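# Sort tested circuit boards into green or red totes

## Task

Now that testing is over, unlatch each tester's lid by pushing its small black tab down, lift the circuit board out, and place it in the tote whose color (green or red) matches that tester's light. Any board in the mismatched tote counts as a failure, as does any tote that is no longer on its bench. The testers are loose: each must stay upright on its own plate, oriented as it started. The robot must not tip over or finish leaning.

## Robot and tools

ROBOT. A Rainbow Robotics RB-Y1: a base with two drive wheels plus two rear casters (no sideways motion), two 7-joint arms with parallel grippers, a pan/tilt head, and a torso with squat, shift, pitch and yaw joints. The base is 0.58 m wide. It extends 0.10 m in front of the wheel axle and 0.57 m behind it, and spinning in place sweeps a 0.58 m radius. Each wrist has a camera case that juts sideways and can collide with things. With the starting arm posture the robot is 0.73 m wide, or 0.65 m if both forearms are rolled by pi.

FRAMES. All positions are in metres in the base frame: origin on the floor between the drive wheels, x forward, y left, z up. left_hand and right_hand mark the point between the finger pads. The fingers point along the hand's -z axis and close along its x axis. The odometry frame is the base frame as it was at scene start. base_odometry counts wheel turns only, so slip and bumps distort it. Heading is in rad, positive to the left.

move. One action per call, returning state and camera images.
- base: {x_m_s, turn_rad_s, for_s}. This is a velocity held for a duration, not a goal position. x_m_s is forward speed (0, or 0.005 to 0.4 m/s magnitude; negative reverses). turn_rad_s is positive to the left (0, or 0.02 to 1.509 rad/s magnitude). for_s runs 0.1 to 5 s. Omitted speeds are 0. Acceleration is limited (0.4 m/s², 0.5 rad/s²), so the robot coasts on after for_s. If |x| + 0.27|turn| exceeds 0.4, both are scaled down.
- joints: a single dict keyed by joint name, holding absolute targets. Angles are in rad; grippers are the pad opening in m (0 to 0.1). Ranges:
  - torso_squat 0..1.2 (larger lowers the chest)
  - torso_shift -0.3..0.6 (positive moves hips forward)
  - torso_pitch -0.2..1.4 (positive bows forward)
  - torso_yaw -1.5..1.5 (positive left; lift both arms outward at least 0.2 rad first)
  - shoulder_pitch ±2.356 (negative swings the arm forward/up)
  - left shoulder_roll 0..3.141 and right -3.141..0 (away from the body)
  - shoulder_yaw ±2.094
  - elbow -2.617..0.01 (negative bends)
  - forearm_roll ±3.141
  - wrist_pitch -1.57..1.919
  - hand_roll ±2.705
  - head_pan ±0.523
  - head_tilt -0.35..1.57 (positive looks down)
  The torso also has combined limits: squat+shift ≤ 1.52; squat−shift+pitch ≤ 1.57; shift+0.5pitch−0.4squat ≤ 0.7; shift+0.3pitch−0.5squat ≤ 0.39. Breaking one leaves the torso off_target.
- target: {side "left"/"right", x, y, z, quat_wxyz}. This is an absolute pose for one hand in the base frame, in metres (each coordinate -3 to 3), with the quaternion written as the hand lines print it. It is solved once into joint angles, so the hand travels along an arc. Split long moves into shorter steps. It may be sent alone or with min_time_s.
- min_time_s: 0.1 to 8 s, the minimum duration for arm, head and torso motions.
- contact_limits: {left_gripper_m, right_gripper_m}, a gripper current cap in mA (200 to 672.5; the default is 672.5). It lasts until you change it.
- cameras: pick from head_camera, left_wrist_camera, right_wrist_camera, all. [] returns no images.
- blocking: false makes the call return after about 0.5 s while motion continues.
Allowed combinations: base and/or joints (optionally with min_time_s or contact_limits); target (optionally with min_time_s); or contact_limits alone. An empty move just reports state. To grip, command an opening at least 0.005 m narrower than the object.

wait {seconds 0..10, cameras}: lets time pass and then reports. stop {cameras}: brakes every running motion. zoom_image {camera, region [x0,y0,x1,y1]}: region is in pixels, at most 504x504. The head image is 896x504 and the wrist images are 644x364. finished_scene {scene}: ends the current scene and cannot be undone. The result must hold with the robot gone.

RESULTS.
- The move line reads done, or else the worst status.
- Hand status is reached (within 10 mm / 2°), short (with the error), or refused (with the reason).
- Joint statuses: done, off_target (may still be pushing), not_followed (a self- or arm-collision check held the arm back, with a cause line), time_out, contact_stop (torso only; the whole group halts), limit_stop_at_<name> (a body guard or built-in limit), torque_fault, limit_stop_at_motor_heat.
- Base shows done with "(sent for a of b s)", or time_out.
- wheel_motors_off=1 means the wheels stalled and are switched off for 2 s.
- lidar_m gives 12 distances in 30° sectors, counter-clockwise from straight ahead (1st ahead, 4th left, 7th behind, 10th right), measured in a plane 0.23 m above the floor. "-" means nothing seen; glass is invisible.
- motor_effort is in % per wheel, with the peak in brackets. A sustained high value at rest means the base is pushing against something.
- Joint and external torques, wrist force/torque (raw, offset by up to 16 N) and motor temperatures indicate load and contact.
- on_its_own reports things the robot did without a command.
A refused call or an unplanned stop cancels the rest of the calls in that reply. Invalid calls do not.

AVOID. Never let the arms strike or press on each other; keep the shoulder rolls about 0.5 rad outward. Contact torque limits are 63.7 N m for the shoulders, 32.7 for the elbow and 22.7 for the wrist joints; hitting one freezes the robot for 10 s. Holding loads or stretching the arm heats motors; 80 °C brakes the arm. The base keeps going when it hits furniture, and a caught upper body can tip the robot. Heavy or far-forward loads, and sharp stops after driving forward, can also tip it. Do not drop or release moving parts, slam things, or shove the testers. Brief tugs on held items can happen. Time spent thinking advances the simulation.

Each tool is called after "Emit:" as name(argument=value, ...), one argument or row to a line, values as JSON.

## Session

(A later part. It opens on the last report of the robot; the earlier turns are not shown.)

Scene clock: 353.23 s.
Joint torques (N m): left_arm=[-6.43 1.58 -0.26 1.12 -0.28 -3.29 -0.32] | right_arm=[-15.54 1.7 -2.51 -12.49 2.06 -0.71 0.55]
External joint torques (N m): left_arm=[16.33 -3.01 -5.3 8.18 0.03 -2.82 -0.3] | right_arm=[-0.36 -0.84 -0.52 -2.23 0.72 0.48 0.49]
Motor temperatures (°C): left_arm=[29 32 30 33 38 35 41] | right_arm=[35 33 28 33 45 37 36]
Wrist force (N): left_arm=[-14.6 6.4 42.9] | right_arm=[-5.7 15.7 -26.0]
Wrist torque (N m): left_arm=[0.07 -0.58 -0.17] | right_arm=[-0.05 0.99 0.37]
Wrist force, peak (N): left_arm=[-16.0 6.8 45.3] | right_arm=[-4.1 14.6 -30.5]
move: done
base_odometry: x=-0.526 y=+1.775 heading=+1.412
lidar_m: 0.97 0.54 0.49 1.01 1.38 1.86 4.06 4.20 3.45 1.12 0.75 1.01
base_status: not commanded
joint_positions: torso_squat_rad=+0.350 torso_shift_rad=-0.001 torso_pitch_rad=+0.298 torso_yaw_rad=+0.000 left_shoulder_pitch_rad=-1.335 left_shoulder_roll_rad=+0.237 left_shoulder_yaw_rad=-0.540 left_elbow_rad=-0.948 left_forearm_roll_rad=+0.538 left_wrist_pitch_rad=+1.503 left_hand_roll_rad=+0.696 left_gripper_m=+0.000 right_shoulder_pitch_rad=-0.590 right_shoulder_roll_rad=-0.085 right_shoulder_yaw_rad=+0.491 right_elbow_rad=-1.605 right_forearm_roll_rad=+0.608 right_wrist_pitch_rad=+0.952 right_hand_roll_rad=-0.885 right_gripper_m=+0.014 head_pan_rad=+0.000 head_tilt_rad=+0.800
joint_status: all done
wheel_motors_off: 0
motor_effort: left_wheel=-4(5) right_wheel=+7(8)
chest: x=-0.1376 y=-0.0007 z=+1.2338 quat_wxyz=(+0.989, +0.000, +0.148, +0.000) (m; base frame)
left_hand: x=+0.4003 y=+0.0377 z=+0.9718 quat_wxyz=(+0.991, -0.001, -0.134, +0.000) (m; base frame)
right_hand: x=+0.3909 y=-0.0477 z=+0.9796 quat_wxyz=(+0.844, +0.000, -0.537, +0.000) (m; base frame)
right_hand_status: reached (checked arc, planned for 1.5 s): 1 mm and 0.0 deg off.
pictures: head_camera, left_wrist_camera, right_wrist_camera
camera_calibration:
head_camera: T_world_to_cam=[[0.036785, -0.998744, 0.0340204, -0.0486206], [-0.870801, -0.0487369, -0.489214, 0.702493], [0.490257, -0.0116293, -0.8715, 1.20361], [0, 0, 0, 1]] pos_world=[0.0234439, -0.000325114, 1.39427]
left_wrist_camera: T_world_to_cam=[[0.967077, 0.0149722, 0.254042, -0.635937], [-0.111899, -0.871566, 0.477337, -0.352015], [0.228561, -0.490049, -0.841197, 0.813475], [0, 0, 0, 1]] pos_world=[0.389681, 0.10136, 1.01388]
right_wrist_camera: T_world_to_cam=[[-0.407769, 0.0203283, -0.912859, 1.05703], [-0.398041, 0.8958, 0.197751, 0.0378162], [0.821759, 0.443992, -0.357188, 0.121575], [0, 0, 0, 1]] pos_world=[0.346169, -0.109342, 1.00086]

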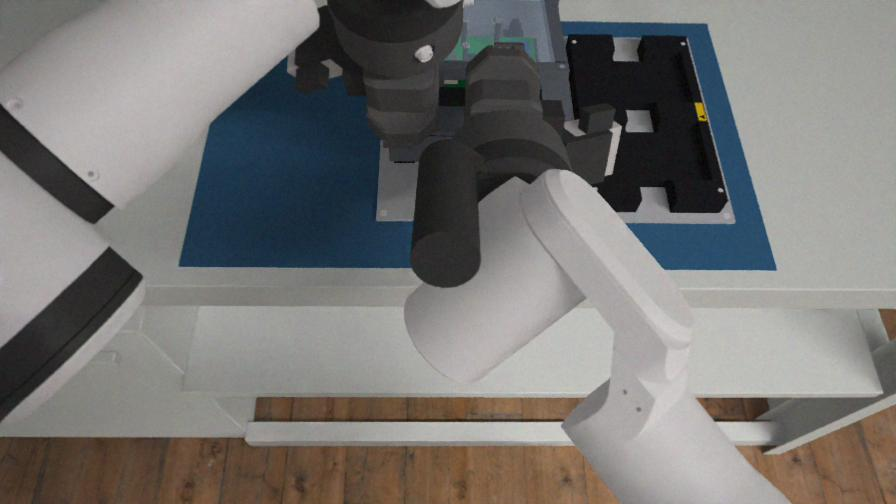

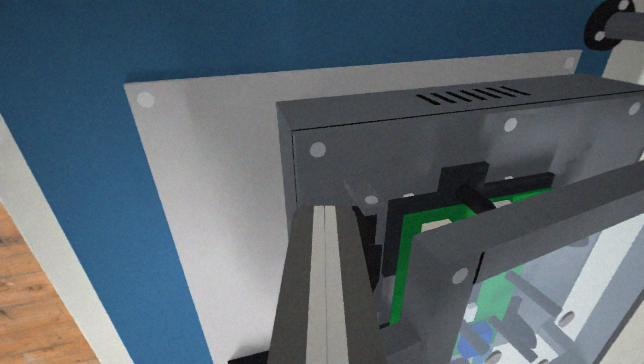

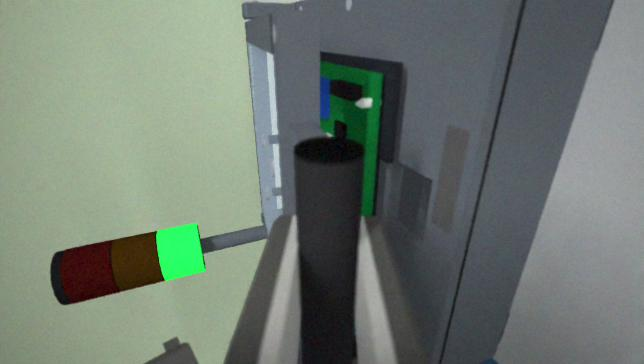

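Emit:
move(
  target={"side":"right","x":0.390,"y":-0.048,"z":0.955,"quat_wxyz":[0.8434,0,-0.5373,0]},
  min_time_s=1.5,
  cameras=[],
)

Emit:
move(
  target={"side":"left","x":0.398,"y":0.04,"z":1.02,"quat_wxyz":[0.991,0,-0.131,0]},
  min_time_s=1.5,
  cameras=[],
)

Emit:
move(
  joints={"right_gripper_m":0.045},
  cameras=[],
)

Emit:
move(
  target={"side":"right","x":0.32,"y":-0.06,"z":0.99,"quat_wxyz":[0.8434,0,-0.5373,0]},
  min_time_s=1.5,
  cameras=[],
)

Emit:
move(
  target={"side":"left","x":0.25,"y":0.12,"z":1.1,"quat_wxyz":[0.9239,0,-0.3827,0]},
  cameras=[],
)

Emit:
move(
  target={"side":"right","x":0.25,"y":-0.1,"z":1.07,"quat_wxyz":[0.866,0,-0.5,0]},
  cameras=["head_camera"],
)

Scene clock: 398.53 s.
Joint torques (N m): left_arm=[-8.33 1.36 -0.15 -0.03 0.88 -0.42 -0.27] | right_arm=[-11.9 2.77 -3.18 -2.57 -0.03 -1.24 -0.14]
External joint torques (N m): left_arm=[14.43 -3.24 -5.19 7.02 1.19 0.05 -0.26] | right_arm=[3.12 0.08 -1.3 7.73 -1.36 -0.16 -0.19]
Motor temperatures (°C): left_arm=[29 32 29 33 38 36 41] | right_arm=[36 33 28 34 45 37 36]
Wrist force (N): left_arm=[-1.6 3.2 19.9] | right_arm=[1.8 6.0 22.8]
Wrist torque (N m): left_arm=[0.03 -0.75 -0.17] | right_arm=[-0.14 0.08 0.40]
Wrist force, peak (N): left_arm=[-15.0 6.3 43.3] | right_arm=[-5.9 15.8 -26.3]
move: done
base_odometry: x=-0.526 y=+1.775 heading=+1.412
lidar_m: 0.97 0.55 0.49 1.00 1.39 1.85 4.05 4.20 3.45 1.13 0.76 1.01
base_status: not commanded
joint_positions: torso_squat_rad=+0.350 torso_shift_rad=-0.001 torso_pitch_rad=+0.298 torso_yaw_rad=+0.000 left_shoulder_pitch_rad=-1.334 left_shoulder_roll_rad=+0.237 left_shoulder_yaw_rad=-0.540 left_elbow_rad=-0.948 left_forearm_roll_rad=+0.538 left_wrist_pitch_rad=+1.502 left_hand_roll_rad=+0.696 left_gripper_m=+0.000 right_shoulder_pitch_rad=-0.577 right_shoulder_roll_rad=-0.080 right_shoulder_yaw_rad=+0.500 right_elbow_rad=-1.525 right_forearm_roll_rad=+0.664 right_wrist_pitch_rad=+0.882 right_hand_roll_rad=-0.959 right_gripper_m=+0.014 head_pan_rad=+0.000 head_tilt_rad=+0.800
joint_status: all done
wheel_motors_off: 0
motor_effort: left_wheel=-2(5) right_wheel=+9(9)
chest: x=-0.1379 y=-0.0007 z=+1.2338 quat_wxyz=(+0.989, +0.000, +0.148, +0.000) (m; base frame)
left_hand: x=+0.4002 y=+0.0376 z=+0.9717 quat_wxyz=(+0.991, -0.001, -0.134, +0.000) (m; base frame)
right_hand: x=+0.3899 y=-0.0476 z=+0.9563 quat_wxyz=(+0.843, +0.001, -0.538, +0.000) (m; base frame)
right_hand_status: reached (checked arc, planned for 1.5 s): 1 mm and 0.1 deg off.
pictures: none
No camera images: "cameras" was empty.

Scene clock: 400.37 s.
Joint torques (N m): left_arm=[-22.56 6.46 6.57 -6.89 0.16 -0.13 0.49] | right_arm=[-11.79 2.69 -3.57 -2.64 -0.41 -0.61 -0.2]
External joint torques (N m): left_arm=[0.4 1.31 1.05 -0.08 0.47 0.32 0.5] | right_arm=[3.22 0 -1.7 7.67 -1.74 0.47 -0.25]
Motor temperatures (°C): left_arm=[29 32 29 33 38 36 41] | right_arm=[36 33 28 34 45 37 36]
Wrist force (N): left_arm=[-3.3 -0.1 -9.7] | right_arm=[4.0 7.1 20.6]
Wrist torque (N m): left_arm=[-0.01 -0.49 -0.23] | right_arm=[-0.10 -0.03 0.40]
Wrist force, peak (N): left_arm=[-1.3 3.1 19.7] | right_arm=[0.8 6.6 26.6]
move: done
base_odometry: x=-0.526 y=+1.775 heading=+1.412
lidar_m: 0.97 0.55 0.50 1.00 1.39 1.86 4.06 4.20 3.45 1.13 0.76 1.01
base_status: not commanded
joint_positions: torso_squat_rad=+0.350 torso_shift_rad=-0.001 torso_pitch_rad=+0.299 torso_yaw_rad=+0.000 left_shoulder_pitch_rad=-1.383 left_shoulder_roll_rad=+0.277 left_shoulder_yaw_rad=-0.506 left_elbow_rad=-1.047 left_forearm_roll_rad=+0.574 left_wrist_pitch_rad=+1.643 left_hand_roll_rad=+0.712 left_gripper_m=+0.000 right_shoulder_pitch_rad=-0.577 right_shoulder_roll_rad=-0.080 right_shoulder_yaw_rad=+0.500 right_elbow_rad=-1.525 right_forearm_roll_rad=+0.664 right_wrist_pitch_rad=+0.882 right_hand_roll_rad=-0.959 right_gripper_m=+0.014 head_pan_rad=+0.000 head_tilt_rad=+0.800
joint_status: all done
wheel_motors_off: 0
motor_effort: left_wheel=-2(4) right_wheel=+9(11)
chest: x=-0.1375 y=-0.0007 z=+1.2338 quat_wxyz=(+0.989, +0.000, +0.149, +0.000) (m; base frame)
left_hand: x=+0.3983 y=+0.0398 z=+1.0192 quat_wxyz=(+0.992, +0.000, -0.130, +0.000) (m; base frame)
left_hand_status: reached (checked arc, planned for 1.5 s): 1 mm and 0.1 deg off.
right_hand: x=+0.3902 y=-0.0476 z=+0.9558 quat_wxyz=(+0.843, +0.001, -0.538, +0.000) (m; base frame)
pictures: none
No camera images: "cameras" was empty.

Scene clock: 401.20 s.
Joint torques (N m): left_arm=[-22.33 6.42 6.62 -6.69 0.03 -0.13 0.46] | right_arm=[-12.2 2.71 -3.02 -8.33 0.7 -0.78 -0.12]
External joint torques (N m): left_arm=[0.62 1.28 1.11 0.13 0.34 0.32 0.47] | right_arm=[2.79 0.01 -1.15 1.97 -0.63 0.3 -0.17]
Motor temperatures (°C): left_arm=[29 32 30 33 38 36 41] | right_arm=[36 33 28 34 45 37 36]
Wrist force (N): left_arm=[-3.2 -0.1 -9.5] | right_arm=[-3.6 10.6 -9.2]
Wrist torque (N m): left_arm=[-0.01 -0.48 -0.22] | right_arm=[-0.07 0.52 0.45]
Wrist force, peak (N): left_arm=[-3.3 0.1 -10.0] | right_arm=[4.4 7.4 20.1]
move: done
base_odometry: x=-0.526 y=+1.775 heading=+1.412
lidar_m: 0.96 0.55 0.49 1.02 1.39 1.86 4.06 4.20 3.45 1.12 0.76 1.01
base_status: not commanded
joint_positions: torso_squat_rad=+0.350 torso_shift_rad=+0.000 torso_pitch_rad=+0.300 torso_yaw_rad=+0.000 left_shoulder_pitch_rad=-1.383 left_shoulder_roll_rad=+0.277 left_shoulder_yaw_rad=-0.506 left_elbow_rad=-1.047 left_forearm_roll_rad=+0.575 left_wrist_pitch_rad=+1.643 left_hand_roll_rad=+0.712 left_gripper_m=+0.000 right_shoulder_pitch_rad=-0.577 right_shoulder_roll_rad=-0.080 right_shoulder_yaw_rad=+0.500 right_elbow_rad=-1.523 right_forearm_roll_rad=+0.664 right_wrist_pitch_rad=+0.882 right_hand_roll_rad=-0.959 right_gripper_m=+0.045 head_pan_rad=+0.000 head_tilt_rad=+0.800
joint_status: all done
wheel_motors_off: 0
motor_effort: left_wheel=-4(4) right_wheel=+7(10)
chest: x=-0.1367 y=-0.0007 z=+1.2337 quat_wxyz=(+0.989, +0.000, +0.149, +0.000) (m; base frame)
left_hand: x=+0.3988 y=+0.0398 z=+1.0185 quat_wxyz=(+0.992, +0.000, -0.129, +0.000) (m; base frame)
right_hand: x=+0.3905 y=-0.0478 z=+0.9545 quat_wxyz=(+0.844, +0.000, -0.537, +0.000) (m; base frame)
pictures: none
No camera images: "cameras" was empty.

Scene clock: 403.03 s.
Joint torques (N m): left_arm=[-22.17 5.84 6.34 -6.5 0.01 -0.13 0.4] | right_arm=[-8.74 2.36 -0.17 -9.29 1.29 -1.19 0.27]
External joint torques (N m): left_arm=[0.78 0.71 0.82 0.32 0.32 0.32 0.41] | right_arm=[1.82 -1.22 0.91 0.94 -0.04 0.1 0.22]
Motor temperatures (°C): left_arm=[29 32 30 33 38 35 41] | right_arm=[36 33 28 34 45 37 36]
Wrist force (N): left_arm=[-3.4 0.0 -9.7] | right_arm=[-3.5 10.8 -9.0]
Wrist torque (N m): left_arm=[0.00 -0.51 -0.22] | right_arm=[-0.10 0.50 0.44]
Wrist force, peak (N): left_arm=[-3.4 -0.1 -10.1] | right_arm=[13.1 12.7 -20.9]
move: done
base_odometry: x=-0.526 y=+1.775 heading=+1.412
lidar_m: 0.97 0.55 0.49 1.00 1.39 1.86 4.06 4.19 3.45 1.13 0.75 1.01
base_status: not commanded
joint_positions: torso_squat_rad=+0.350 torso_shift_rad=+0.000 torso_pitch_rad=+0.300 torso_yaw_rad=+0.000 left_shoulder_pitch_rad=-1.383 left_shoulder_roll_rad=+0.277 left_shoulder_yaw_rad=-0.506 left_elbow_rad=-1.047 left_forearm_roll_rad=+0.575 left_wrist_pitch_rad=+1.643 left_hand_roll_rad=+0.712 left_gripper_m=+0.000 right_shoulder_pitch_rad=-0.343 right_shoulder_roll_rad=-0.106 right_shoulder_yaw_rad=+0.578 right_elbow_rad=-1.928 right_forearm_roll_rad=+0.677 right_wrist_pitch_rad=+1.038 right_hand_roll_rad=-0.814 right_gripper_m=+0.045 head_pan_rad=+0.000 head_tilt_rad=+0.800
joint_status: all done
wheel_motors_off: 0
motor_effort: left_wheel=-4(5) right_wheel=+6(9)
chest: x=-0.1366 y=-0.0007 z=+1.2337 quat_wxyz=(+0.989, +0.000, +0.149, +0.000) (m; base frame)
left_hand: x=+0.3989 y=+0.0399 z=+1.0185 quat_wxyz=(+0.992, +0.000, -0.129, +0.000) (m; base frame)
right_hand: x=+0.3203 y=-0.0598 z=+0.9901 quat_wxyz=(+0.843, +0.000, -0.537, +0.000) (m; base frame)
right_hand_status: reached (checked arc, planned for 1.5 s): 0 mm and 0.0 deg off.
pictures: none
No camera images: "cameras" was empty.

Scene clock: 405.30 s.
Joint torques (N m): left_arm=[-12.41 5.53 7.04 -2.92 -1.04 -0.19 -0.2] | right_arm=[-8.72 3.44 -0.84 -8.91 1.29 -1.23 0.3]
External joint torques (N m): left_arm=[0.88 0.16 -0.82 0.44 0.24 0.07 -0.16] | right_arm=[1.84 -0.13 0.25 1.33 -0.05 0.06 0.25]
Motor temperatures (°C): left_arm=[29 32 30 33 38 35 41] | right_arm=[35 33 28 34 45 37 36]
Wrist force (N): left_arm=[-6.1 0.0 -7.9] | right_arm=[-3.6 10.7 -9.2]
Wrist torque (N m): left_arm=[-0.03 -0.63 -0.19] | right_arm=[-0.08 0.51 0.43]
Wrist force, peak (N): left_arm=[-4.0 -0.7 -10.9] | right_arm=[-3.4 11.2 -9.5]
move: done
base_odometry: x=-0.526 y=+1.775 heading=+1.412
lidar_m: 0.97 0.54 0.49 1.01 1.38 1.86 4.06 4.20 3.45 1.12 0.76 1.01
base_status: not commanded
joint_positions: torso_squat_rad=+0.350 torso_shift_rad=+0.000 torso_pitch_rad=+0.300 torso_yaw_rad=+0.000 left_shoulder_pitch_rad=-1.053 left_shoulder_roll_rad=+0.872 left_shoulder_yaw_rad=-0.821 left_elbow_rad=-2.497 left_forearm_roll_rad=+0.424 left_wrist_pitch_rad=+1.893 left_hand_roll_rad=+1.406 left_gripper_m=+0.000 right_shoulder_pitch_rad=-0.343 right_shoulder_roll_rad=-0.106 right_shoulder_yaw_rad=+0.578 right_elbow_rad=-1.929 right_forearm_roll_rad=+0.677 right_wrist_pitch_rad=+1.038 right_hand_roll_rad=-0.814 right_gripper_m=+0.045 head_pan_rad=+0.000 head_tilt_rad=+0.800
joint_status: all done
wheel_motors_off: 0
motor_effort: left_wheel=-4(6) right_wheel=+5(7)
chest: x=-0.1366 y=-0.0007 z=+1.2337 quat_wxyz=(+0.989, +0.000, +0.149, +0.000) (m; base frame)
left_hand: x=+0.2499 y=+0.1199 z=+1.1003 quat_wxyz=(+0.924, -0.001, -0.382, +0.000) (m; base frame)
left_hand_status: reached (checked arc, planned for 1.8 s): 0 mm and 0.2 deg off.
right_hand: x=+0.3203 y=-0.0598 z=+0.9901 quat_wxyz=(+0.843, +0.000, -0.537, +0.000) (m; base frame)
pictures: none
No camera images: "cameras" was empty.

Scene clock: 406.50 s.
Joint torques (N m): left_arm=[-12.44 5.59 7.14 -2.97 -1.05 -0.3 -0.2] | right_arm=[-6.23 3.12 -1.27 -7.68 0.65 -1.98 -0.19]
External joint torques (N m): left_arm=[0.86 0.21 -0.72 0.39 0.23 -0.04 -0.16] | right_arm=[1 0.35 -0.86 1.12 -0.31 -0.38 -0.23]
Motor temperatures (°C): left_arm=[29 32 30 33 38 35 41] | right_arm=[35 33 28 34 45 37 36]
Wrist force (N): left_arm=[-6.2 -0.1 -7.8] | right_arm=[-3.5 10.9 -9.7]
Wrist torque (N m): left_arm=[-0.02 -0.65 -0.19] | right_arm=[-0.12 0.50 0.48]
Wrist force, peak (N): left_arm=[-6.5 0.1 -8.2] | right_arm=[-3.4 12.2 -9.6]
move: done
base_odometry: x=-0.526 y=+1.775 heading=+1.412
lidar_m: 0.97 0.55 0.49 1.01 1.38 1.85 4.06 4.20 3.45 1.13 0.76 1.01
base_status: not commanded
joint_positions: torso_squat_rad=+0.350 torso_shift_rad=+0.000 torso_pitch_rad=+0.300 torso_yaw_rad=+0.000 left_shoulder_pitch_rad=-1.053 left_shoulder_roll_rad=+0.872 left_shoulder_yaw_rad=-0.821 left_elbow_rad=-2.497 left_forearm_roll_rad=+0.424 left_wrist_pitch_rad=+1.893 left_hand_roll_rad=+1.406 left_gripper_m=+0.000 right_shoulder_pitch_rad=-0.214 right_shoulder_roll_rad=-0.104 right_shoulder_yaw_rad=+0.571 right_elbow_rad=-2.452 right_forearm_roll_rad=+0.546 right_wrist_pitch_rad=+1.411 right_hand_roll_rad=-0.478 right_gripper_m=+0.045 head_pan_rad=+0.000 head_tilt_rad=+0.800
joint_status: all done
wheel_motors_off: 0
motor_effort: left_wheel=-6(6) right_wheel=+4(8)
chest: x=-0.1366 y=-0.0007 z=+1.2337 quat_wxyz=(+0.989, +0.000, +0.149, +0.000) (m; base frame)
left_hand: x=+0.2499 y=+0.1198 z=+1.1003 quat_wxyz=(+0.924, -0.001, -0.382, +0.000) (m; base frame)
right_hand: x=+0.2505 y=-0.0997 z=+1.0695 quat_wxyz=(+0.865, +0.001, -0.501, +0.000) (m; base frame)
right_hand_status: reached (checked arc, planned for 0.9 s): 1 mm and 0.2 deg off.
pictures: head_camera
camera_calibration:
head_camera: T_world_to_cam=[[0.0366295, -0.99875, 0.0340042, -0.0486819], [-0.871704, -0.0485719, -0.487619, 0.701223], [0.488661, -0.0117804, -0.872394, 1.20389], [0, 0, 0, 1]] pos_world=[0.0247495, -0.000379008, 1.39385]

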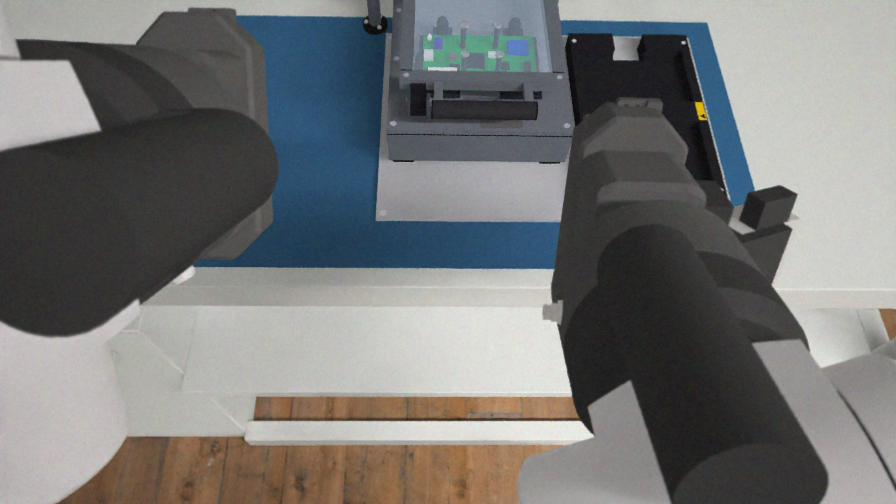

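Emit:
move(
  cameras=["head_camera"],
)

Scene clock: 429.67 s.
Joint torques (N m): left_arm=[-12.03 5.63 7.41 -2.99 -1.03 -0.23 -0.17] | right_arm=[-6.07 3.56 -1.15 -7.59 0.59 -1.92 -0.24]
External joint torques (N m): left_arm=[1.26 0.25 -0.45 0.37 0.25 0.03 -0.13] | right_arm=[1.16 0.79 -0.74 1.22 -0.38 -0.32 -0.29]
Motor temperatures (°C): left_arm=[29 32 30 33 38 35 41] | right_arm=[35 33 28 34 45 37 36]
Wrist force (N): left_arm=[-6.4 0.1 -8.0] | right_arm=[-2.8 10.8 -9.9]
Wrist torque (N m): left_arm=[-0.02 -0.68 -0.21] | right_arm=[-0.08 0.59 0.48]
Wrist force, peak (N): left_arm=[-6.5 0.1 -8.2] | right_arm=[-3.4 10.8 -10.2]
base_odometry: x=-0.526 y=+1.775 heading=+1.412
lidar_m: 0.96 0.55 0.49 1.01 1.39 1.85 4.05 4.19 3.45 1.13 0.76 1.00
base_status: not commanded
joint_positions: torso_squat_rad=+0.350 torso_shift_rad=+0.000 torso_pitch_rad=+0.300 torso_yaw_rad=+0.000 left_shoulder_pitch_rad=-1.053 left_shoulder_roll_rad=+0.872 left_shoulder_yaw_rad=-0.821 left_elbow_rad=-2.497 left_forearm_roll_rad=+0.424 left_wrist_pitch_rad=+1.893 left_hand_roll_rad=+1.406 left_gripper_m=+0.000 right_shoulder_pitch_rad=-0.214 right_shoulder_roll_rad=-0.104 right_shoulder_yaw_rad=+0.571 right_elbow_rad=-2.452 right_forearm_roll_rad=+0.546 right_wrist_pitch_rad=+1.411 right_hand_roll_rad=-0.478 right_gripper_m=+0.045 head_pan_rad=+0.000 head_tilt_rad=+0.800
joint_status: all done
wheel_motors_off: 0
motor_effort: left_wheel=-4(6) right_wheel=+6(8)
chest: x=-0.1366 y=-0.0007 z=+1.2337 quat_wxyz=(+0.989, +0.000, +0.149, +0.000) (m; base frame)
left_hand: x=+0.2499 y=+0.1198 z=+1.1003 quat_wxyz=(+0.924, -0.001, -0.382, +0.000) (m; base frame)
right_hand: x=+0.2505 y=-0.0997 z=+1.0695 quat_wxyz=(+0.865, +0.001, -0.501, +0.000) (m; base frame)
right_hand_status: reached (checked arc, planned for 0.9 s): 1 mm and 0.2 deg off.
pictures: head_camera
camera_calibration:
head_camera: T_world_to_cam=[[0.0366295, -0.99875, 0.0340041, -0.0486819], [-0.871705, -0.0485718, -0.487619, 0.701223], [0.488661, -0.0117804, -0.872394, 1.20389], [0, 0, 0, 1]] pos_world=[0.0247496, -0.000379139, 1.39385]

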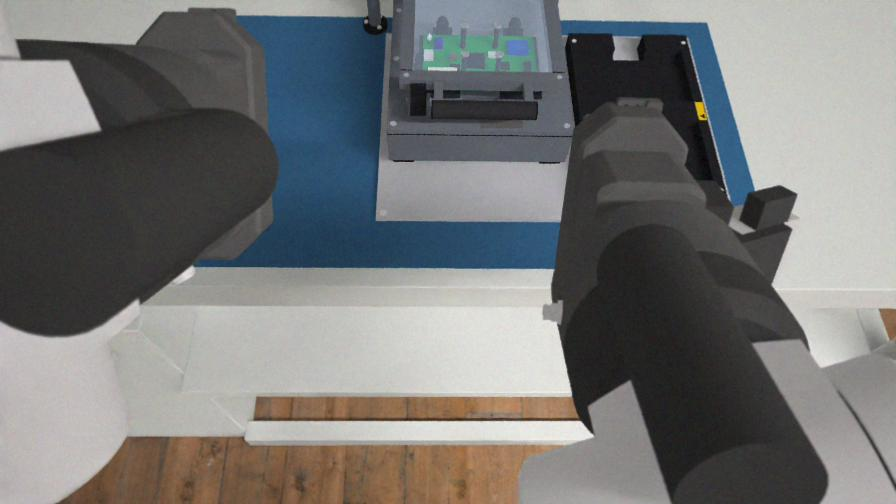

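Emit:
move(
  target={"side":"right","x":0.22,"y":-0.12,"z":1.13,"quat_wxyz":[0.866,0,-0.5,0]},
  cameras=[],
)

Emit:
move(
  target={"side":"left","x":0.22,"y":0.14,"z":1.13,"quat_wxyz":[0.924,0,-0.383,0]},
  cameras=[],
)

Emit:
move(
  base={"x_m_s":0.15,"for_s":0.95},
)

Scene clock: 441.80 s.
Joint torques (N m): left_arm=[-12.55 5.83 7.4 -3.04 -1.05 -0.22 -0.24] | right_arm=[-6.15 3.27 -1.18 -7.63 0.6 -2.02 -0.15]
External joint torques (N m): left_arm=[0.75 0.46 -0.47 0.32 0.23 0.05 -0.2] | right_arm=[1.08 0.49 -0.78 1.17 -0.37 -0.41 -0.2]
Motor temperatures (°C): left_arm=[29 32 30 33 38 35 41] | right_arm=[35 33 28 34 45 37 36]
Wrist force (N): left_arm=[-6.2 -0.2 -8.0] | right_arm=[-3.3 10.9 -9.7]
Wrist torque (N m): left_arm=[-0.01 -0.64 -0.20] | right_arm=[-0.10 0.53 0.46]
Wrist force, peak (N): left_arm=[-6.4 0.0 -8.2] | right_arm=[-3.3 11.2 -9.8]
move: refused
base_odometry: x=-0.526 y=+1.775 heading=+1.412
lidar_m: 0.96 0.55 0.49 1.01 1.39 1.85 4.06 4.20 3.44 1.13 0.76 1.01
base_status: not commanded
joint_positions: torso_squat_rad=+0.350 torso_shift_rad=+0.000 torso_pitch_rad=+0.300 torso_yaw_rad=+0.000 left_shoulder_pitch_rad=-1.053 left_shoulder_roll_rad=+0.872 left_shoulder_yaw_rad=-0.821 left_elbow_rad=-2.497 left_forearm_roll_rad=+0.424 left_wrist_pitch_rad=+1.893 left_hand_roll_rad=+1.406 left_gripper_m=+0.000 right_shoulder_pitch_rad=-0.214 right_shoulder_roll_rad=-0.104 right_shoulder_yaw_rad=+0.571 right_elbow_rad=-2.452 right_forearm_roll_rad=+0.546 right_wrist_pitch_rad=+1.411 right_hand_roll_rad=-0.478 right_gripper_m=+0.045 head_pan_rad=+0.000 head_tilt_rad=+0.800
joint_status: not commanded
wheel_motors_off: 0
motor_effort: left_wheel=-5(5) right_wheel=+6(6)
chest: x=-0.1366 y=-0.0007 z=+1.2337 quat_wxyz=(+0.989, +0.000, +0.149, +0.000) (m; base frame)
left_hand: x=+0.2499 y=+0.1198 z=+1.1003 quat_wxyz=(+0.924, -0.001, -0.382, +0.000) (m; base frame)
right_hand: x=+0.2505 y=-0.0997 z=+1.0695 quat_wxyz=(+0.865, +0.001, -0.501, +0.000) (m; base frame)
right_hand_status: refused: the posture found for that pose stands 6 mm from the torso (limit 20 mm). Nothing moved. The solve starts from where the arm stands: from another posture it may find a clear one.
pictures: none
No camera images: "cameras" was empty.

not run: a stop that you did not command came earlier in this reply.

not run: a stop that you did not command came earlier in this reply.

Emit:
move(
  base={"x_m_s":0.15,"for_s":0.95},
)

Scene clock: 449.03 s.
Joint torques (N m): left_arm=[-12.57 5.78 7.24 -2.94 -1.08 -0.2 -0.18] | right_arm=[-6.21 3.05 -1.43 -7.57 0.62 -1.86 -0.15]
External joint torques (N m): left_arm=[0.73 0.4 -0.62 0.42 0.2 0.06 -0.14] | right_arm=[1.02 0.28 -1.03 1.24 -0.35 -0.26 -0.2]
Motor temperatures (°C): left_arm=[29 32 30 33 38 35 41] | right_arm=[35 33 28 34 45 37 36]
Wrist force (N): left_arm=[-6.2 0.2 -7.9] | right_arm=[-3.0 10.6 -9.6]
Wrist torque (N m): left_arm=[-0.06 -0.64 -0.20] | right_arm=[-0.05 0.56 0.46]
Wrist force, peak (N): left_arm=[-6.4 -0.1 -8.3] | right_arm=[-3.0 11.0 -10.0]
move: done
base_odometry: x=-0.503 y=+1.918 heading=+1.412
lidar_m: 0.82 0.56 0.41 0.61 1.39 1.87 4.20 4.34 3.45 0.74 0.73 0.87
base_status: done (sent for 0.97 of 0.97 s)
joint_positions: torso_squat_rad=+0.350 torso_shift_rad=+0.000 torso_pitch_rad=+0.300 torso_yaw_rad=+0.000 left_shoulder_pitch_rad=-1.053 left_shoulder_roll_rad=+0.872 left_shoulder_yaw_rad=-0.821 left_elbow_rad=-2.497 left_forearm_roll_rad=+0.424 left_wrist_pitch_rad=+1.893 left_hand_roll_rad=+1.406 left_gripper_m=+0.000 right_shoulder_pitch_rad=-0.214 right_shoulder_roll_rad=-0.104 right_shoulder_yaw_rad=+0.571 right_elbow_rad=-2.452 right_forearm_roll_rad=+0.546 right_wrist_pitch_rad=+1.411 right_hand_roll_rad=-0.478 right_gripper_m=+0.045 head_pan_rad=+0.000 head_tilt_rad=+0.800
joint_status: not commanded
wheel_motors_off: 0
motor_effort: left_wheel=-5(18) right_wheel=+3(27)
chest: x=-0.1366 y=-0.0007 z=+1.2337 quat_wxyz=(+0.989, +0.000, +0.149, +0.000) (m; base frame)
left_hand: x=+0.2499 y=+0.1198 z=+1.1002 quat_wxyz=(+0.924, -0.001, -0.382, +0.000) (m; base frame)
right_hand: x=+0.2505 y=-0.0997 z=+1.0695 quat_wxyz=(+0.865, +0.001, -0.501, +0.000) (m; base frame)
pictures: head_camera, left_wrist_camera, right_wrist_camera
camera_calibration:
head_camera: T_world_to_cam=[[0.0366318, -0.99875, 0.0340014, -0.0486791], [-0.871739, -0.0485717, -0.487557, 0.701164], [0.488599, -0.0117802, -0.872429, 1.20391], [0, 0, 0, 1]] pos_world=[0.0247872, -0.000379282, 1.39384]
left_wrist_camera: T_world_to_cam=[[0.717225, 0.0155485, 0.696668, -0.948926], [-0.331886, -0.871457, 0.361129, -0.175692], [0.612731, -0.490225, -0.619871, 0.656675], [0, 0, 0, 1]] pos_world=[0.219919, 0.183565, 1.13159]
right_wrist_camera: T_world_to_cam=[[-0.482749, 0.0203511, -0.875522, 1.06178], [-0.380958, 0.895306, 0.230865, -0.0290046], [0.788558, 0.444987, -0.424455, 0.372511], [0, 0, 0, 1]] pos_world=[0.207776, -0.161403, 1.09442]

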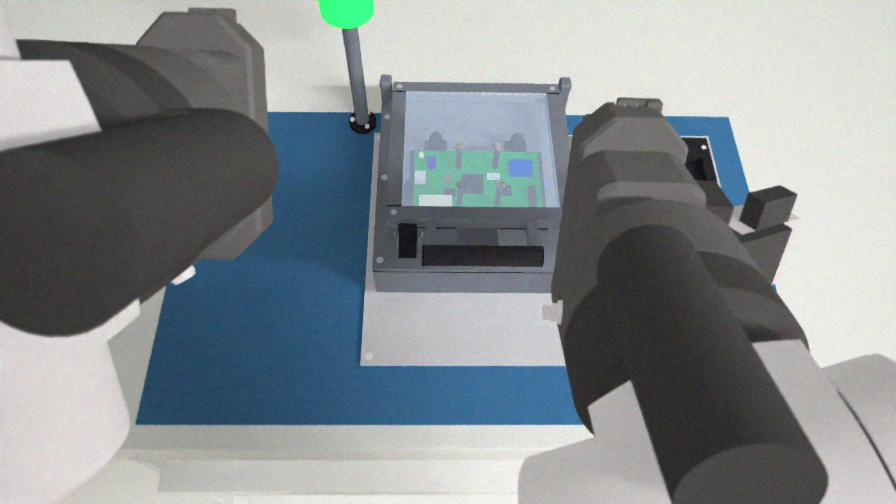

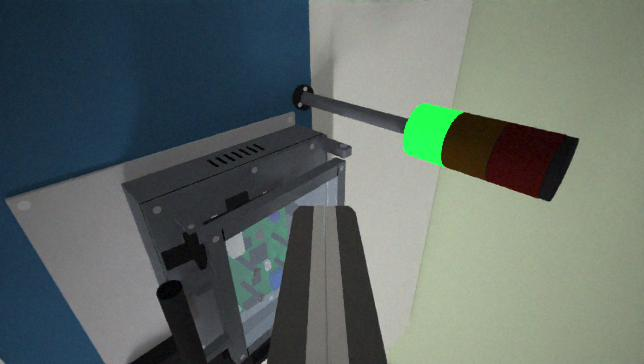

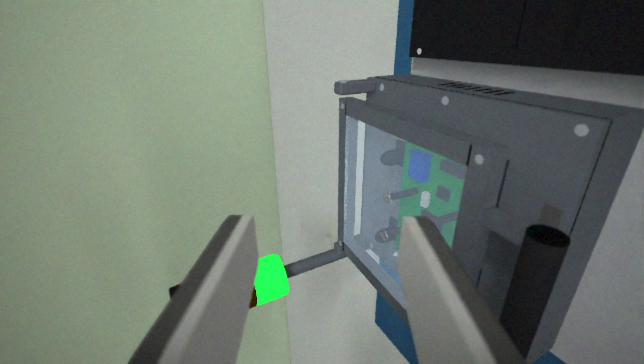

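Emit:
move(
  target={"side":"right","x":0.20,"y":-0.06,"z":1.04,"quat_wxyz":[0.8434,0,-0.5373,0]},
  cameras=[],
)

Emit:
move(
  target={"side":"right","x":0.20,"y":-0.045,"z":0.97,"quat_wxyz":[0.8434,0,-0.5373,0]},
  cameras=["head_camera","right_wrist_camera"],
)

Scene clock: 457.20 s.
Joint torques (N m): left_arm=[-12.59 5.76 6.95 -3.03 -1.05 -0.26 -0.27] | right_arm=[-6.31 3.28 -1.16 -7.72 0.54 -1.77 -0.18]
External joint torques (N m): left_arm=[0.7 0.38 -0.92 0.32 0.22 0 -0.23] | right_arm=[0.92 0.5 -0.76 1.08 -0.43 -0.17 -0.23]
Motor temperatures (°C): left_arm=[29 32 30 33 38 35 41] | right_arm=[35 33 28 34 45 37 36]
Wrist force (N): left_arm=[-6.2 0.1 -7.9] | right_arm=[-2.8 10.9 -9.7]
Wrist torque (N m): left_arm=[-0.05 -0.64 -0.19] | right_arm=[-0.10 0.57 0.47]
Wrist force, peak (N): left_arm=[-6.3 0.0 -8.2] | right_arm=[-3.2 11.1 -9.9]
move: refused
base_odometry: x=-0.503 y=+1.918 heading=+1.412
lidar_m: 0.82 0.56 0.41 0.61 1.39 1.87 4.20 4.34 3.44 0.73 0.73 0.87
base_status: not commanded
joint_positions: torso_squat_rad=+0.350 torso_shift_rad=+0.000 torso_pitch_rad=+0.300 torso_yaw_rad=+0.000 left_shoulder_pitch_rad=-1.053 left_shoulder_roll_rad=+0.872 left_shoulder_yaw_rad=-0.821 left_elbow_rad=-2.497 left_forearm_roll_rad=+0.424 left_wrist_pitch_rad=+1.893 left_hand_roll_rad=+1.406 left_gripper_m=+0.000 right_shoulder_pitch_rad=-0.214 right_shoulder_roll_rad=-0.104 right_shoulder_yaw_rad=+0.571 right_elbow_rad=-2.452 right_forearm_roll_rad=+0.546 right_wrist_pitch_rad=+1.411 right_hand_roll_rad=-0.478 right_gripper_m=+0.045 head_pan_rad=+0.000 head_tilt_rad=+0.800
joint_status: not commanded
wheel_motors_off: 0
motor_effort: left_wheel=-6(6) right_wheel=+3(4)
chest: x=-0.1366 y=-0.0007 z=+1.2337 quat_wxyz=(+0.989, +0.000, +0.149, +0.000) (m; base frame)
left_hand: x=+0.2499 y=+0.1198 z=+1.1002 quat_wxyz=(+0.924, -0.001, -0.382, +0.000) (m; base frame)
right_hand: x=+0.2505 y=-0.0997 z=+1.0695 quat_wxyz=(+0.865, +0.001, -0.501, +0.000) (m; base frame)
right_hand_status: refused: the posture found for that pose stands 8 mm from the torso (limit 20 mm). Nothing moved. The solve starts from where the arm stands: from another posture it may find a clear one.
pictures: none
No camera images: "cameras" was empty.

not run: a stop that you did not command came earlier in this reply.

Emit:
move(
  base={"x_m_s":-0.1,"for_s":0.6},
  cameras=[],
)

Emit:
move(
  target={"side":"right","x":0.26,"y":-0.06,"z":1.03,"quat_wxyz":[0.8434,0,-0.5373,0]},
  cameras=[],
)

Emit:
move(
  target={"side":"right","x":0.26,"y":-0.045,"z":0.97,"quat_wxyz":[0.8434,0,-0.5373,0]},
  cameras=["head_camera","right_wrist_camera"],
)

Scene clock: 473.67 s.
Joint torques (N m): left_arm=[-12.49 5.56 6.98 -2.91 -0.98 -0.2 -0.23] | right_arm=[-6.24 3.32 -1.32 -7.66 0.56 -1.75 -0.25]
External joint torques (N m): left_arm=[0.81 0.19 -0.89 0.44 0.29 0.06 -0.19] | right_arm=[0.99 0.55 -0.91 1.14 -0.41 -0.15 -0.3]
Motor temperatures (°C): left_arm=[29 32 30 33 38 35 41] | right_arm=[35 33 28 34 45 37 36]
Wrist force (N): left_arm=[-6.2 0.0 -7.9] | right_arm=[-3.0 10.6 -9.8]
Wrist torque (N m): left_arm=[-0.04 -0.66 -0.19] | right_arm=[-0.05 0.57 0.48]
Wrist force, peak (N): left_arm=[-6.3 0.0 -8.2] | right_arm=[-3.1 11.1 -10.1]
move: done
base_odometry: x=-0.513 y=+1.859 heading=+1.412
lidar_m: 0.89 0.55 0.44 0.82 1.39 1.86 4.14 4.28 3.44 1.13 0.73 0.93
base_status: done (sent for 0.6 of 0.6 s)
joint_positions: torso_squat_rad=+0.350 torso_shift_rad=+0.000 torso_pitch_rad=+0.300 torso_yaw_rad=+0.000 left_shoulder_pitch_rad=-1.053 left_shoulder_roll_rad=+0.872 left_shoulder_yaw_rad=-0.821 left_elbow_rad=-2.497 left_forearm_roll_rad=+0.424 left_wrist_pitch_rad=+1.893 left_hand_roll_rad=+1.406 left_gripper_m=+0.000 right_shoulder_pitch_rad=-0.214 right_shoulder_roll_rad=-0.104 right_shoulder_yaw_rad=+0.571 right_elbow_rad=-2.452 right_forearm_roll_rad=+0.546 right_wrist_pitch_rad=+1.411 right_hand_roll_rad=-0.478 right_gripper_m=+0.045 head_pan_rad=+0.000 head_tilt_rad=+0.800
joint_status: not commanded
wheel_motors_off: 0
motor_effort: left_wheel=+3(26) right_wheel=+2(19)
chest: x=-0.1367 y=-0.0007 z=+1.2337 quat_wxyz=(+0.989, +0.000, +0.149, +0.000) (m; base frame)
left_hand: x=+0.2498 y=+0.1198 z=+1.1003 quat_wxyz=(+0.924, -0.001, -0.382, +0.000) (m; base frame)
right_hand: x=+0.2504 y=-0.0997 z=+1.0696 quat_wxyz=(+0.865, +0.001, -0.501, +0.000) (m; base frame)
pictures: none
No camera images: "cameras" was empty.

Scene clock: 474.53 s.
Joint torques (N m): left_arm=[-12.47 5.7 7.29 -2.85 -0.99 -0.22 -0.19] | right_arm=[-6 6.58 0.09 -8.46 1 -1.33 0.36]
External joint torques (N m): left_arm=[0.83 0.32 -0.57 0.5 0.28 0.04 -0.15] | right_arm=[1.11 2.16 0.1 1.31 -0.28 0.1 0.3]
Motor temperatures (°C): left_arm=[29 32 30 33 38 35 41] | right_arm=[35 33 28 34 45 37 36]
Wrist force (N): left_arm=[-6.2 0.2 -7.6] | right_arm=[-3.5 10.9 -9.2]
Wrist torque (N m): left_arm=[-0.04 -0.64 -0.19] | right_arm=[-0.11 0.54 0.47]
Wrist force, peak (N): left_arm=[-6.3 0.1 -8.3] | right_arm=[-3.4 12.1 -9.0]
move: done
base_odometry: x=-0.513 y=+1.859 heading=+1.412
lidar_m: 0.88 0.56 0.44 0.82 1.39 1.86 4.14 4.28 3.45 1.13 0.73 0.93
base_status: not commanded
joint_positions: torso_squat_rad=+0.350 torso_shift_rad=+0.000 torso_pitch_rad=+0.300 torso_yaw_rad=+0.000 left_shoulder_pitch_rad=-1.053 left_shoulder_roll_rad=+0.872 left_shoulder_yaw_rad=-0.821 left_elbow_rad=-2.497 left_forearm_roll_rad=+0.424 left_wrist_pitch_rad=+1.893 left_hand_roll_rad=+1.406 left_gripper_m=+0.000 right_shoulder_pitch_rad=-0.183 right_shoulder_roll_rad=-0.093 right_shoulder_yaw_rad=+0.692 right_elbow_rad=-2.217 right_forearm_roll_rad=+0.753 right_wrist_pitch_rad=+1.178 right_hand_roll_rad=-0.702 right_gripper_m=+0.045 head_pan_rad=+0.000 head_tilt_rad=+0.800
joint_status: all done
wheel_motors_off: 0
motor_effort: left_wheel=+2(3) right_wheel=+2(3)
chest: x=-0.1366 y=-0.0007 z=+1.2337 quat_wxyz=(+0.989, +0.000, +0.149, +0.000) (m; base frame)
left_hand: x=+0.2499 y=+0.1198 z=+1.1003 quat_wxyz=(+0.924, -0.001, -0.382, +0.000) (m; base frame)
right_hand: x=+0.2601 y=-0.0600 z=+1.0301 quat_wxyz=(+0.843, +0.000, -0.537, +0.000) (m; base frame)
right_hand_status: reached (checked arc, planned for 0.6 s): 0 mm and 0.0 deg off.
pictures: none
No camera images: "cameras" was empty.

Scene clock: 475.40 s.
Joint torques (N m): left_arm=[-12.48 5.31 7.22 -2.78 -1 -0.23 -0.21] | right_arm=[-5.92 4.84 0.31 -9.1 1.18 -1.12 0.23]
External joint torques (N m): left_arm=[0.82 -0.06 -0.64 0.57 0.28 0.03 -0.17] | right_arm=[0.95 -0.08 0.17 1.15 -0.23 0.04 0.18]
Motor temperatures (°C): left_arm=[29 32 30 33 38 35 41] | right_arm=[35 33 28 34 45 37 36]
Wrist force (N): left_arm=[-6.1 0.2 -7.7] | right_arm=[-3.7 10.8 -9.2]
Wrist torque (N m): left_arm=[-0.06 -0.63 -0.19] | right_arm=[-0.11 0.49 0.45]
Wrist force, peak (N): left_arm=[-6.4 0.2 -8.1] | right_arm=[-5.0 12.1 -9.1]
move: done
base_odometry: x=-0.513 y=+1.859 heading=+1.412
lidar_m: 0.89 0.56 0.44 0.81 1.39 1.85 4.14 4.28 3.44 1.13 0.73 0.93
base_status: not commanded
joint_positions: torso_squat_rad=+0.350 torso_shift_rad=+0.000 torso_pitch_rad=+0.300 torso_yaw_rad=+0.000 left_shoulder_pitch_rad=-1.053 left_shoulder_roll_rad=+0.872 left_shoulder_yaw_rad=-0.821 left_elbow_rad=-2.497 left_forearm_roll_rad=+0.424 left_wrist_pitch_rad=+1.893 left_hand_roll_rad=+1.406 left_gripper_m=+0.000 right_shoulder_pitch_rad=-0.159 right_shoulder_roll_rad=-0.099 right_shoulder_yaw_rad=+0.725 right_elbow_rad=-2.000 right_forearm_roll_rad=+0.864 right_wrist_pitch_rad=+1.025 right_hand_roll_rad=-0.905 right_gripper_m=+0.045 head_pan_rad=+0.000 head_tilt_rad=+0.800
joint_status: all done
wheel_motors_off: 0
motor_effort: left_wheel=+0(2) right_wheel=+2(3)
chest: x=-0.1366 y=-0.0007 z=+1.2337 quat_wxyz=(+0.989, +0.000, +0.149, +0.000) (m; base frame)
left_hand: x=+0.2499 y=+0.1198 z=+1.1003 quat_wxyz=(+0.924, -0.001, -0.382, +0.000) (m; base frame)
right_hand: x=+0.2593 y=-0.0447 z=+0.9705 quat_wxyz=(+0.844, +0.001, -0.536, +0.002) (m; base frame)
right_hand_status: reached (checked arc, planned for 0.5 s): 1 mm and 0.3 deg off.
pictures: head_camera, right_wrist_camera
camera_calibration:
head_camera: T_world_to_cam=[[0.0366317, -0.99875, 0.0339939, -0.0486716], [-0.871711, -0.0485686, -0.487607, 0.701207], [0.488649, -0.011771, -0.872401, 1.20389], [0, 0, 0, 1]] pos_world=[0.0247525, -0.000383123, 1.39385]
right_wrist_camera: T_world_to_cam=[[-0.4104, 0.0188766, -0.91171, 0.994565], [-0.401381, 0.893989, 0.199189, -0.0160846], [0.818819, 0.44769, -0.359317, 0.228136], [0, 0, 0, 1]] pos_world=[0.214911, -0.106529, 0.991931]

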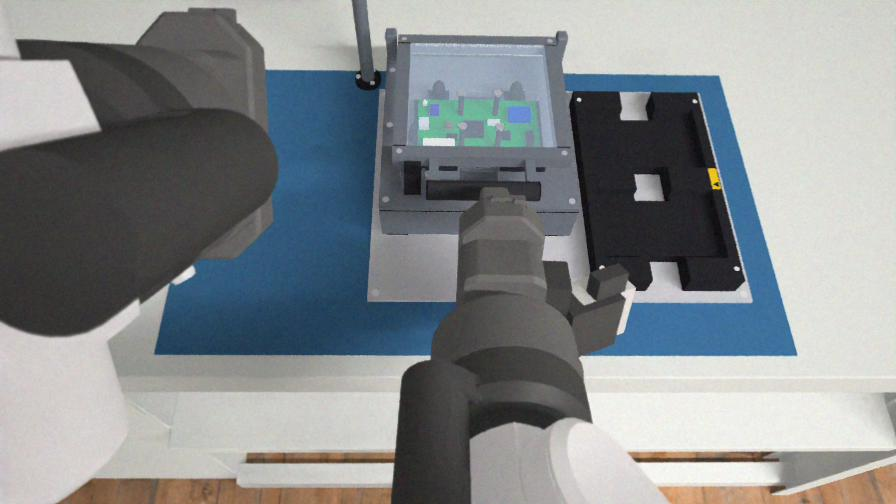

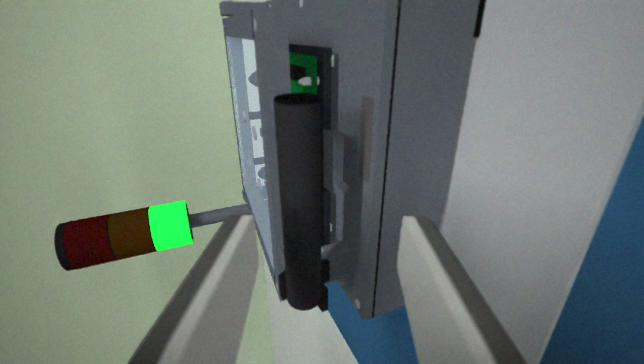

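Emit:
move(
  target={"side":"right","x":0.304,"y":-0.048,"z":0.954,"quat_wxyz":[0.8434,0,-0.5373,0]},
  cameras=["right_wrist_camera"],
)

Emit:
move(
  joints={"right_gripper_m":0.008},
  cameras=["head_camera","right_wrist_camera"],
)

Emit:
move(
  target={"side":"left","x":0.313,"y":0.038,"z":1.0,"quat_wxyz":[0.991,0,-0.131,0]},
  cameras=["head_camera","left_wrist_camera"],
)

Scene clock: 483.80 s.
Joint torques (N m): left_arm=[-12.51 5.65 7.13 -2.87 -1.02 -0.19 -0.27] | right_arm=[-8.5 6.41 -1.2 -8.98 0.94 -1.16 -0.14]
External joint torques (N m): left_arm=[0.79 0.27 -0.74 0.49 0.25 0.07 -0.23] | right_arm=[0.98 1.95 -0.62 1.39 -0.45 -0.05 -0.2]
Motor temperatures (°C): left_arm=[29 32 30 33 38 35 41] | right_arm=[35 33 28 34 45 37 36]
Wrist force (N): left_arm=[-6.5 0.1 -7.8] | right_arm=[-3.6 10.5 -9.1]
Wrist torque (N m): left_arm=[-0.06 -0.69 -0.19] | right_arm=[-0.07 0.51 0.46]
Wrist force, peak (N): left_arm=[-6.5 0.0 -8.0] | right_arm=[-3.9 11.6 -9.7]
move: done
base_odometry: x=-0.513 y=+1.859 heading=+1.412
lidar_m: 0.88 0.56 0.44 0.81 1.40 1.86 4.14 4.28 3.45 1.13 0.73 0.93
base_status: not commanded
joint_positions: torso_squat_rad=+0.350 torso_shift_rad=+0.000 torso_pitch_rad=+0.300 torso_yaw_rad=+0.000 left_shoulder_pitch_rad=-1.053 left_shoulder_roll_rad=+0.872 left_shoulder_yaw_rad=-0.821 left_elbow_rad=-2.497 left_forearm_roll_rad=+0.424 left_wrist_pitch_rad=+1.893 left_hand_roll_rad=+1.406 left_gripper_m=+0.000 right_shoulder_pitch_rad=-0.286 right_shoulder_roll_rad=-0.089 right_shoulder_yaw_rad=+0.633 right_elbow_rad=-1.833 right_forearm_roll_rad=+0.802 right_wrist_pitch_rad=+0.958 right_hand_roll_rad=-0.940 right_gripper_m=+0.045 head_pan_rad=+0.000 head_tilt_rad=+0.800
joint_status: all done
wheel_motors_off: 0
motor_effort: left_wheel=+1(2) right_wheel=+1(3)
chest: x=-0.1366 y=-0.0007 z=+1.2337 quat_wxyz=(+0.989, +0.000, +0.149, +0.000) (m; base frame)
left_hand: x=+0.2499 y=+0.1199 z=+1.1003 quat_wxyz=(+0.924, -0.001, -0.382, +0.000) (m; base frame)
right_hand: x=+0.3035 y=-0.0482 z=+0.9545 quat_wxyz=(+0.843, +0.000, -0.537, +0.000) (m; base frame)
right_hand_status: reached (checked arc, planned for 0.5 s): 1 mm and 0.0 deg off.
pictures: right_wrist_camera
camera_calibration:
right_wrist_camera: T_world_to_cam=[[-0.407367, 0.0200976, -0.913043, 0.998501], [-0.398242, 0.895789, 0.197399, 0.00887406], [0.821861, 0.444026, -0.356911, 0.184381], [0, 0, 0, 1]] pos_world=[0.258754, -0.109887, 0.97573]

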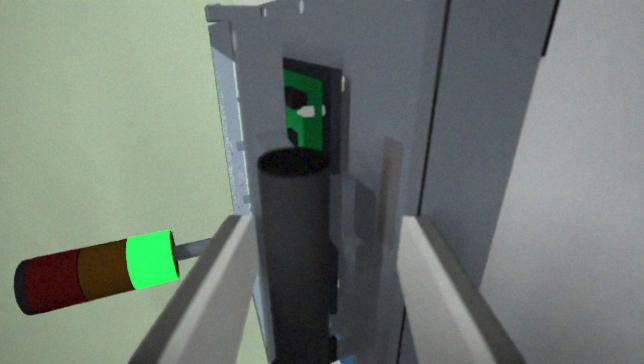

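Scene clock: 484.70 s.
Joint torques (N m): left_arm=[-12.35 5.55 7.39 -2.85 -0.98 -0.2 -0.2] | right_arm=[-1.37 6.31 1.91 -4.49 -1.27 0.89 -0.13]
External joint torques (N m): left_arm=[0.94 0.17 -0.47 0.51 0.29 0.06 -0.16] | right_arm=[8.15 1.86 2.5 5.87 -2.66 2 -0.18]
Motor temperatures (°C): left_arm=[29 32 30 33 38 35 41] | right_arm=[35 33 28 34 45 37 36]
Wrist force (N): left_arm=[-6.0 -0.1 -7.9] | right_arm=[13.1 10.3 -20.9]
Wrist torque (N m): left_arm=[-0.02 -0.62 -0.19] | right_arm=[-0.11 0.47 0.47]
Wrist force, peak (N): left_arm=[-6.2 0.2 -8.1] | right_arm=[14.7 10.4 -20.5]
move: off_target
base_odometry: x=-0.513 y=+1.859 heading=+1.412
lidar_m: 0.88 0.55 0.45 0.82 1.39 1.86 4.14 4.28 3.45 1.13 0.73 0.93
base_status: not commanded
joint_positions: torso_squat_rad=+0.350 torso_shift_rad=+0.000 torso_pitch_rad=+0.300 torso_yaw_rad=+0.000 left_shoulder_pitch_rad=-1.053 left_shoulder_roll_rad=+0.872 left_shoulder_yaw_rad=-0.821 left_elbow_rad=-2.497 left_forearm_roll_rad=+0.424 left_wrist_pitch_rad=+1.893 left_hand_roll_rad=+1.406 left_gripper_m=+0.000 right_shoulder_pitch_rad=-0.287 right_shoulder_roll_rad=-0.089 right_shoulder_yaw_rad=+0.632 right_elbow_rad=-1.834 right_forearm_roll_rad=+0.802 right_wrist_pitch_rad=+0.958 right_hand_roll_rad=-0.940 right_gripper_m=+0.014 head_pan_rad=+0.000 head_tilt_rad=+0.800
joint_status: right_gripper_m off_target (ended at +0.014, target +0.008)
wheel_motors_off: 0
motor_effort: left_wheel=-1(2) right_wheel=-1(2)
chest: x=-0.1366 y=-0.0007 z=+1.2337 quat_wxyz=(+0.989, +0.000, +0.149, +0.000) (m; base frame)
left_hand: x=+0.2499 y=+0.1199 z=+1.1003 quat_wxyz=(+0.924, -0.001, -0.382, +0.000) (m; base frame)
right_hand: x=+0.3043 y=-0.0481 z=+0.9558 quat_wxyz=(+0.843, +0.000, -0.539, +0.000) (m; base frame)
pictures: head_camera, right_wrist_camera
camera_calibration:
head_camera: T_world_to_cam=[[0.0366354, -0.99875, 0.0339928, -0.0486717], [-0.871705, -0.0485715, -0.487617, 0.701259], [0.488659, -0.0117676, -0.872395, 1.20387], [0, 0, 0, 1]] pos_world=[0.0247919, -0.00038298, 1.39385]
right_wrist_camera: T_world_to_cam=[[-0.404374, 0.0206654, -0.91436, 1.00045], [-0.399004, 0.895603, 0.1967, 0.0097248], [0.822969, 0.444373, -0.353913, 0.180981], [0, 0, 0, 1]] pos_world=[0.259496, -0.109807, 0.976914]

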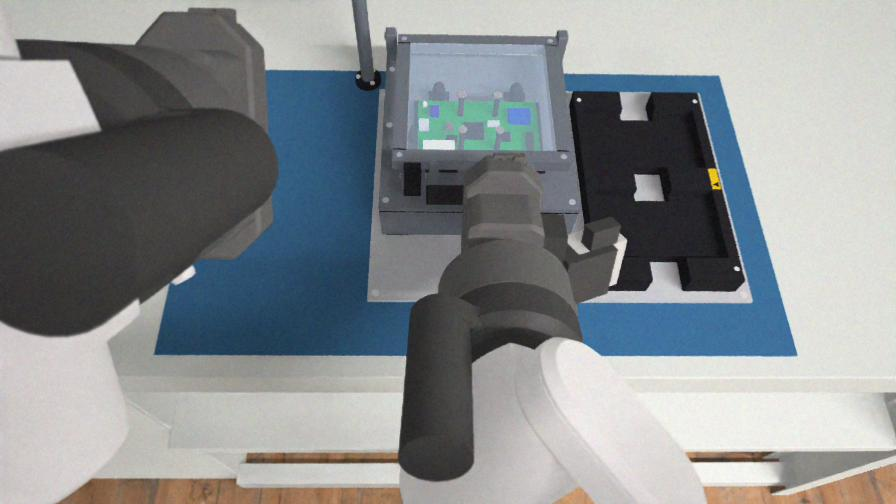

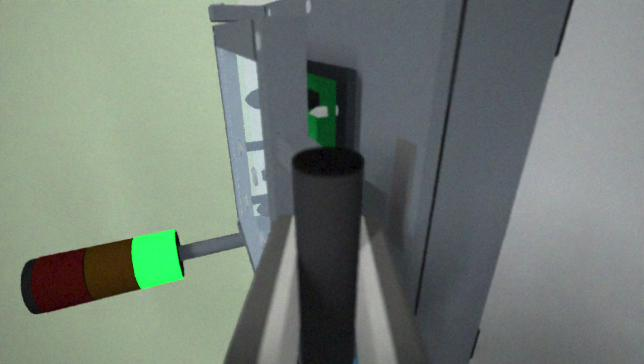

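Scene clock: 486.43 s.
Joint torques (N m): left_arm=[-18.43 3.89 9.43 -3.86 -0.32 -0.31 0.13] | right_arm=[-1.05 4.91 2.31 -4.25 -1.4 1.23 -0.14]
External joint torques (N m): left_arm=[1.16 -0.13 0.93 1.2 0.1 -0.03 0.14] | right_arm=[8.47 0.46 2.9 6.11 -2.79 2.34 -0.19]
Motor temperatures (°C): left_arm=[29 32 30 33 38 35 41] | right_arm=[35 33 28 34 45 37 36]
Wrist force (N): left_arm=[-3.2 0.1 -9.6] | right_arm=[12.8 10.6 -19.8]
Wrist torque (N m): left_arm=[-0.05 -0.46 -0.24] | right_arm=[-0.09 0.53 0.49]
Wrist force, peak (N): left_arm=[-4.1 -0.6 -10.2] | right_arm=[12.4 13.7 -20.8]
move: done
base_odometry: x=-0.513 y=+1.859 heading=+1.412
lidar_m: 0.88 0.56 0.44 0.81 1.39 1.86 4.14 4.28 3.44 1.13 0.72 0.93
base_status: not commanded
joint_positions: torso_squat_rad=+0.350 torso_shift_rad=+0.000 torso_pitch_rad=+0.300 torso_yaw_rad=+0.000 left_shoulder_pitch_rad=-1.238 left_shoulder_roll_rad=+0.481 left_shoulder_yaw_rad=-0.787 left_elbow_rad=-1.587 left_forearm_roll_rad=+0.761 left_wrist_pitch_rad=+1.715 left_hand_roll_rad=+1.099 left_gripper_m=+0.000 right_shoulder_pitch_rad=-0.287 right_shoulder_roll_rad=-0.088 right_shoulder_yaw_rad=+0.632 right_elbow_rad=-1.834 right_forearm_roll_rad=+0.802 right_wrist_pitch_rad=+0.958 right_hand_roll_rad=-0.940 right_gripper_m=+0.014 head_pan_rad=+0.000 head_tilt_rad=+0.800
joint_status: all done
wheel_motors_off: 0
motor_effort: left_wheel=-3(3) right_wheel=-2(3)
chest: x=-0.1366 y=-0.0007 z=+1.2337 quat_wxyz=(+0.989, +0.000, +0.149, +0.000) (m; base frame)
left_hand: x=+0.3129 y=+0.0380 z=+1.0000 quat_wxyz=(+0.991, +0.000, -0.131, +0.000) (m; base frame)
left_hand_status: reached (checked arc, planned for 1.2 s): 0 mm and 0.0 deg off.
right_hand: x=+0.3043 y=-0.0481 z=+0.9560 quat_wxyz=(+0.843, +0.001, -0.539, +0.000) (m; base frame)
pictures: head_camera, left_wrist_camera
camera_calibration:
head_camera: T_world_to_cam=[[0.036642, -0.99875, 0.0340067, -0.0486784], [-0.871694, -0.0485843, -0.487637, 0.701284], [0.48868, -0.0117754, -0.872384, 1.20386], [0, 0, 0, 1]] pos_world=[0.0247856, -0.000370168, 1.39386]
left_wrist_camera: T_world_to_cam=[[0.968649, 0.0151512, 0.247971, -0.553009], [-0.108398, -0.872337, 0.476737, -0.375428], [0.223538, -0.48867, -0.843346, 0.860989], [0, 0, 0, 1]] pos_world=[0.302513, 0.101618, 1.04222]

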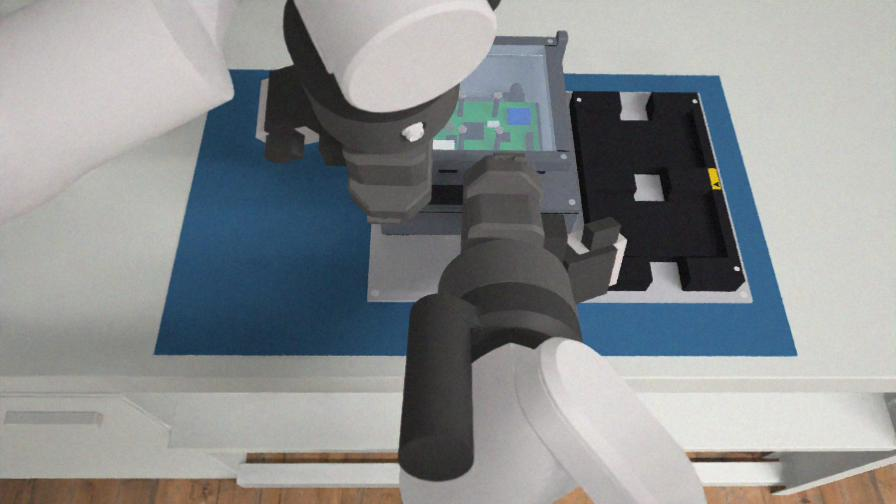

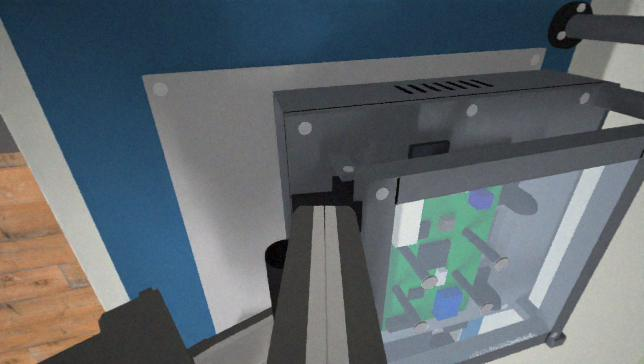

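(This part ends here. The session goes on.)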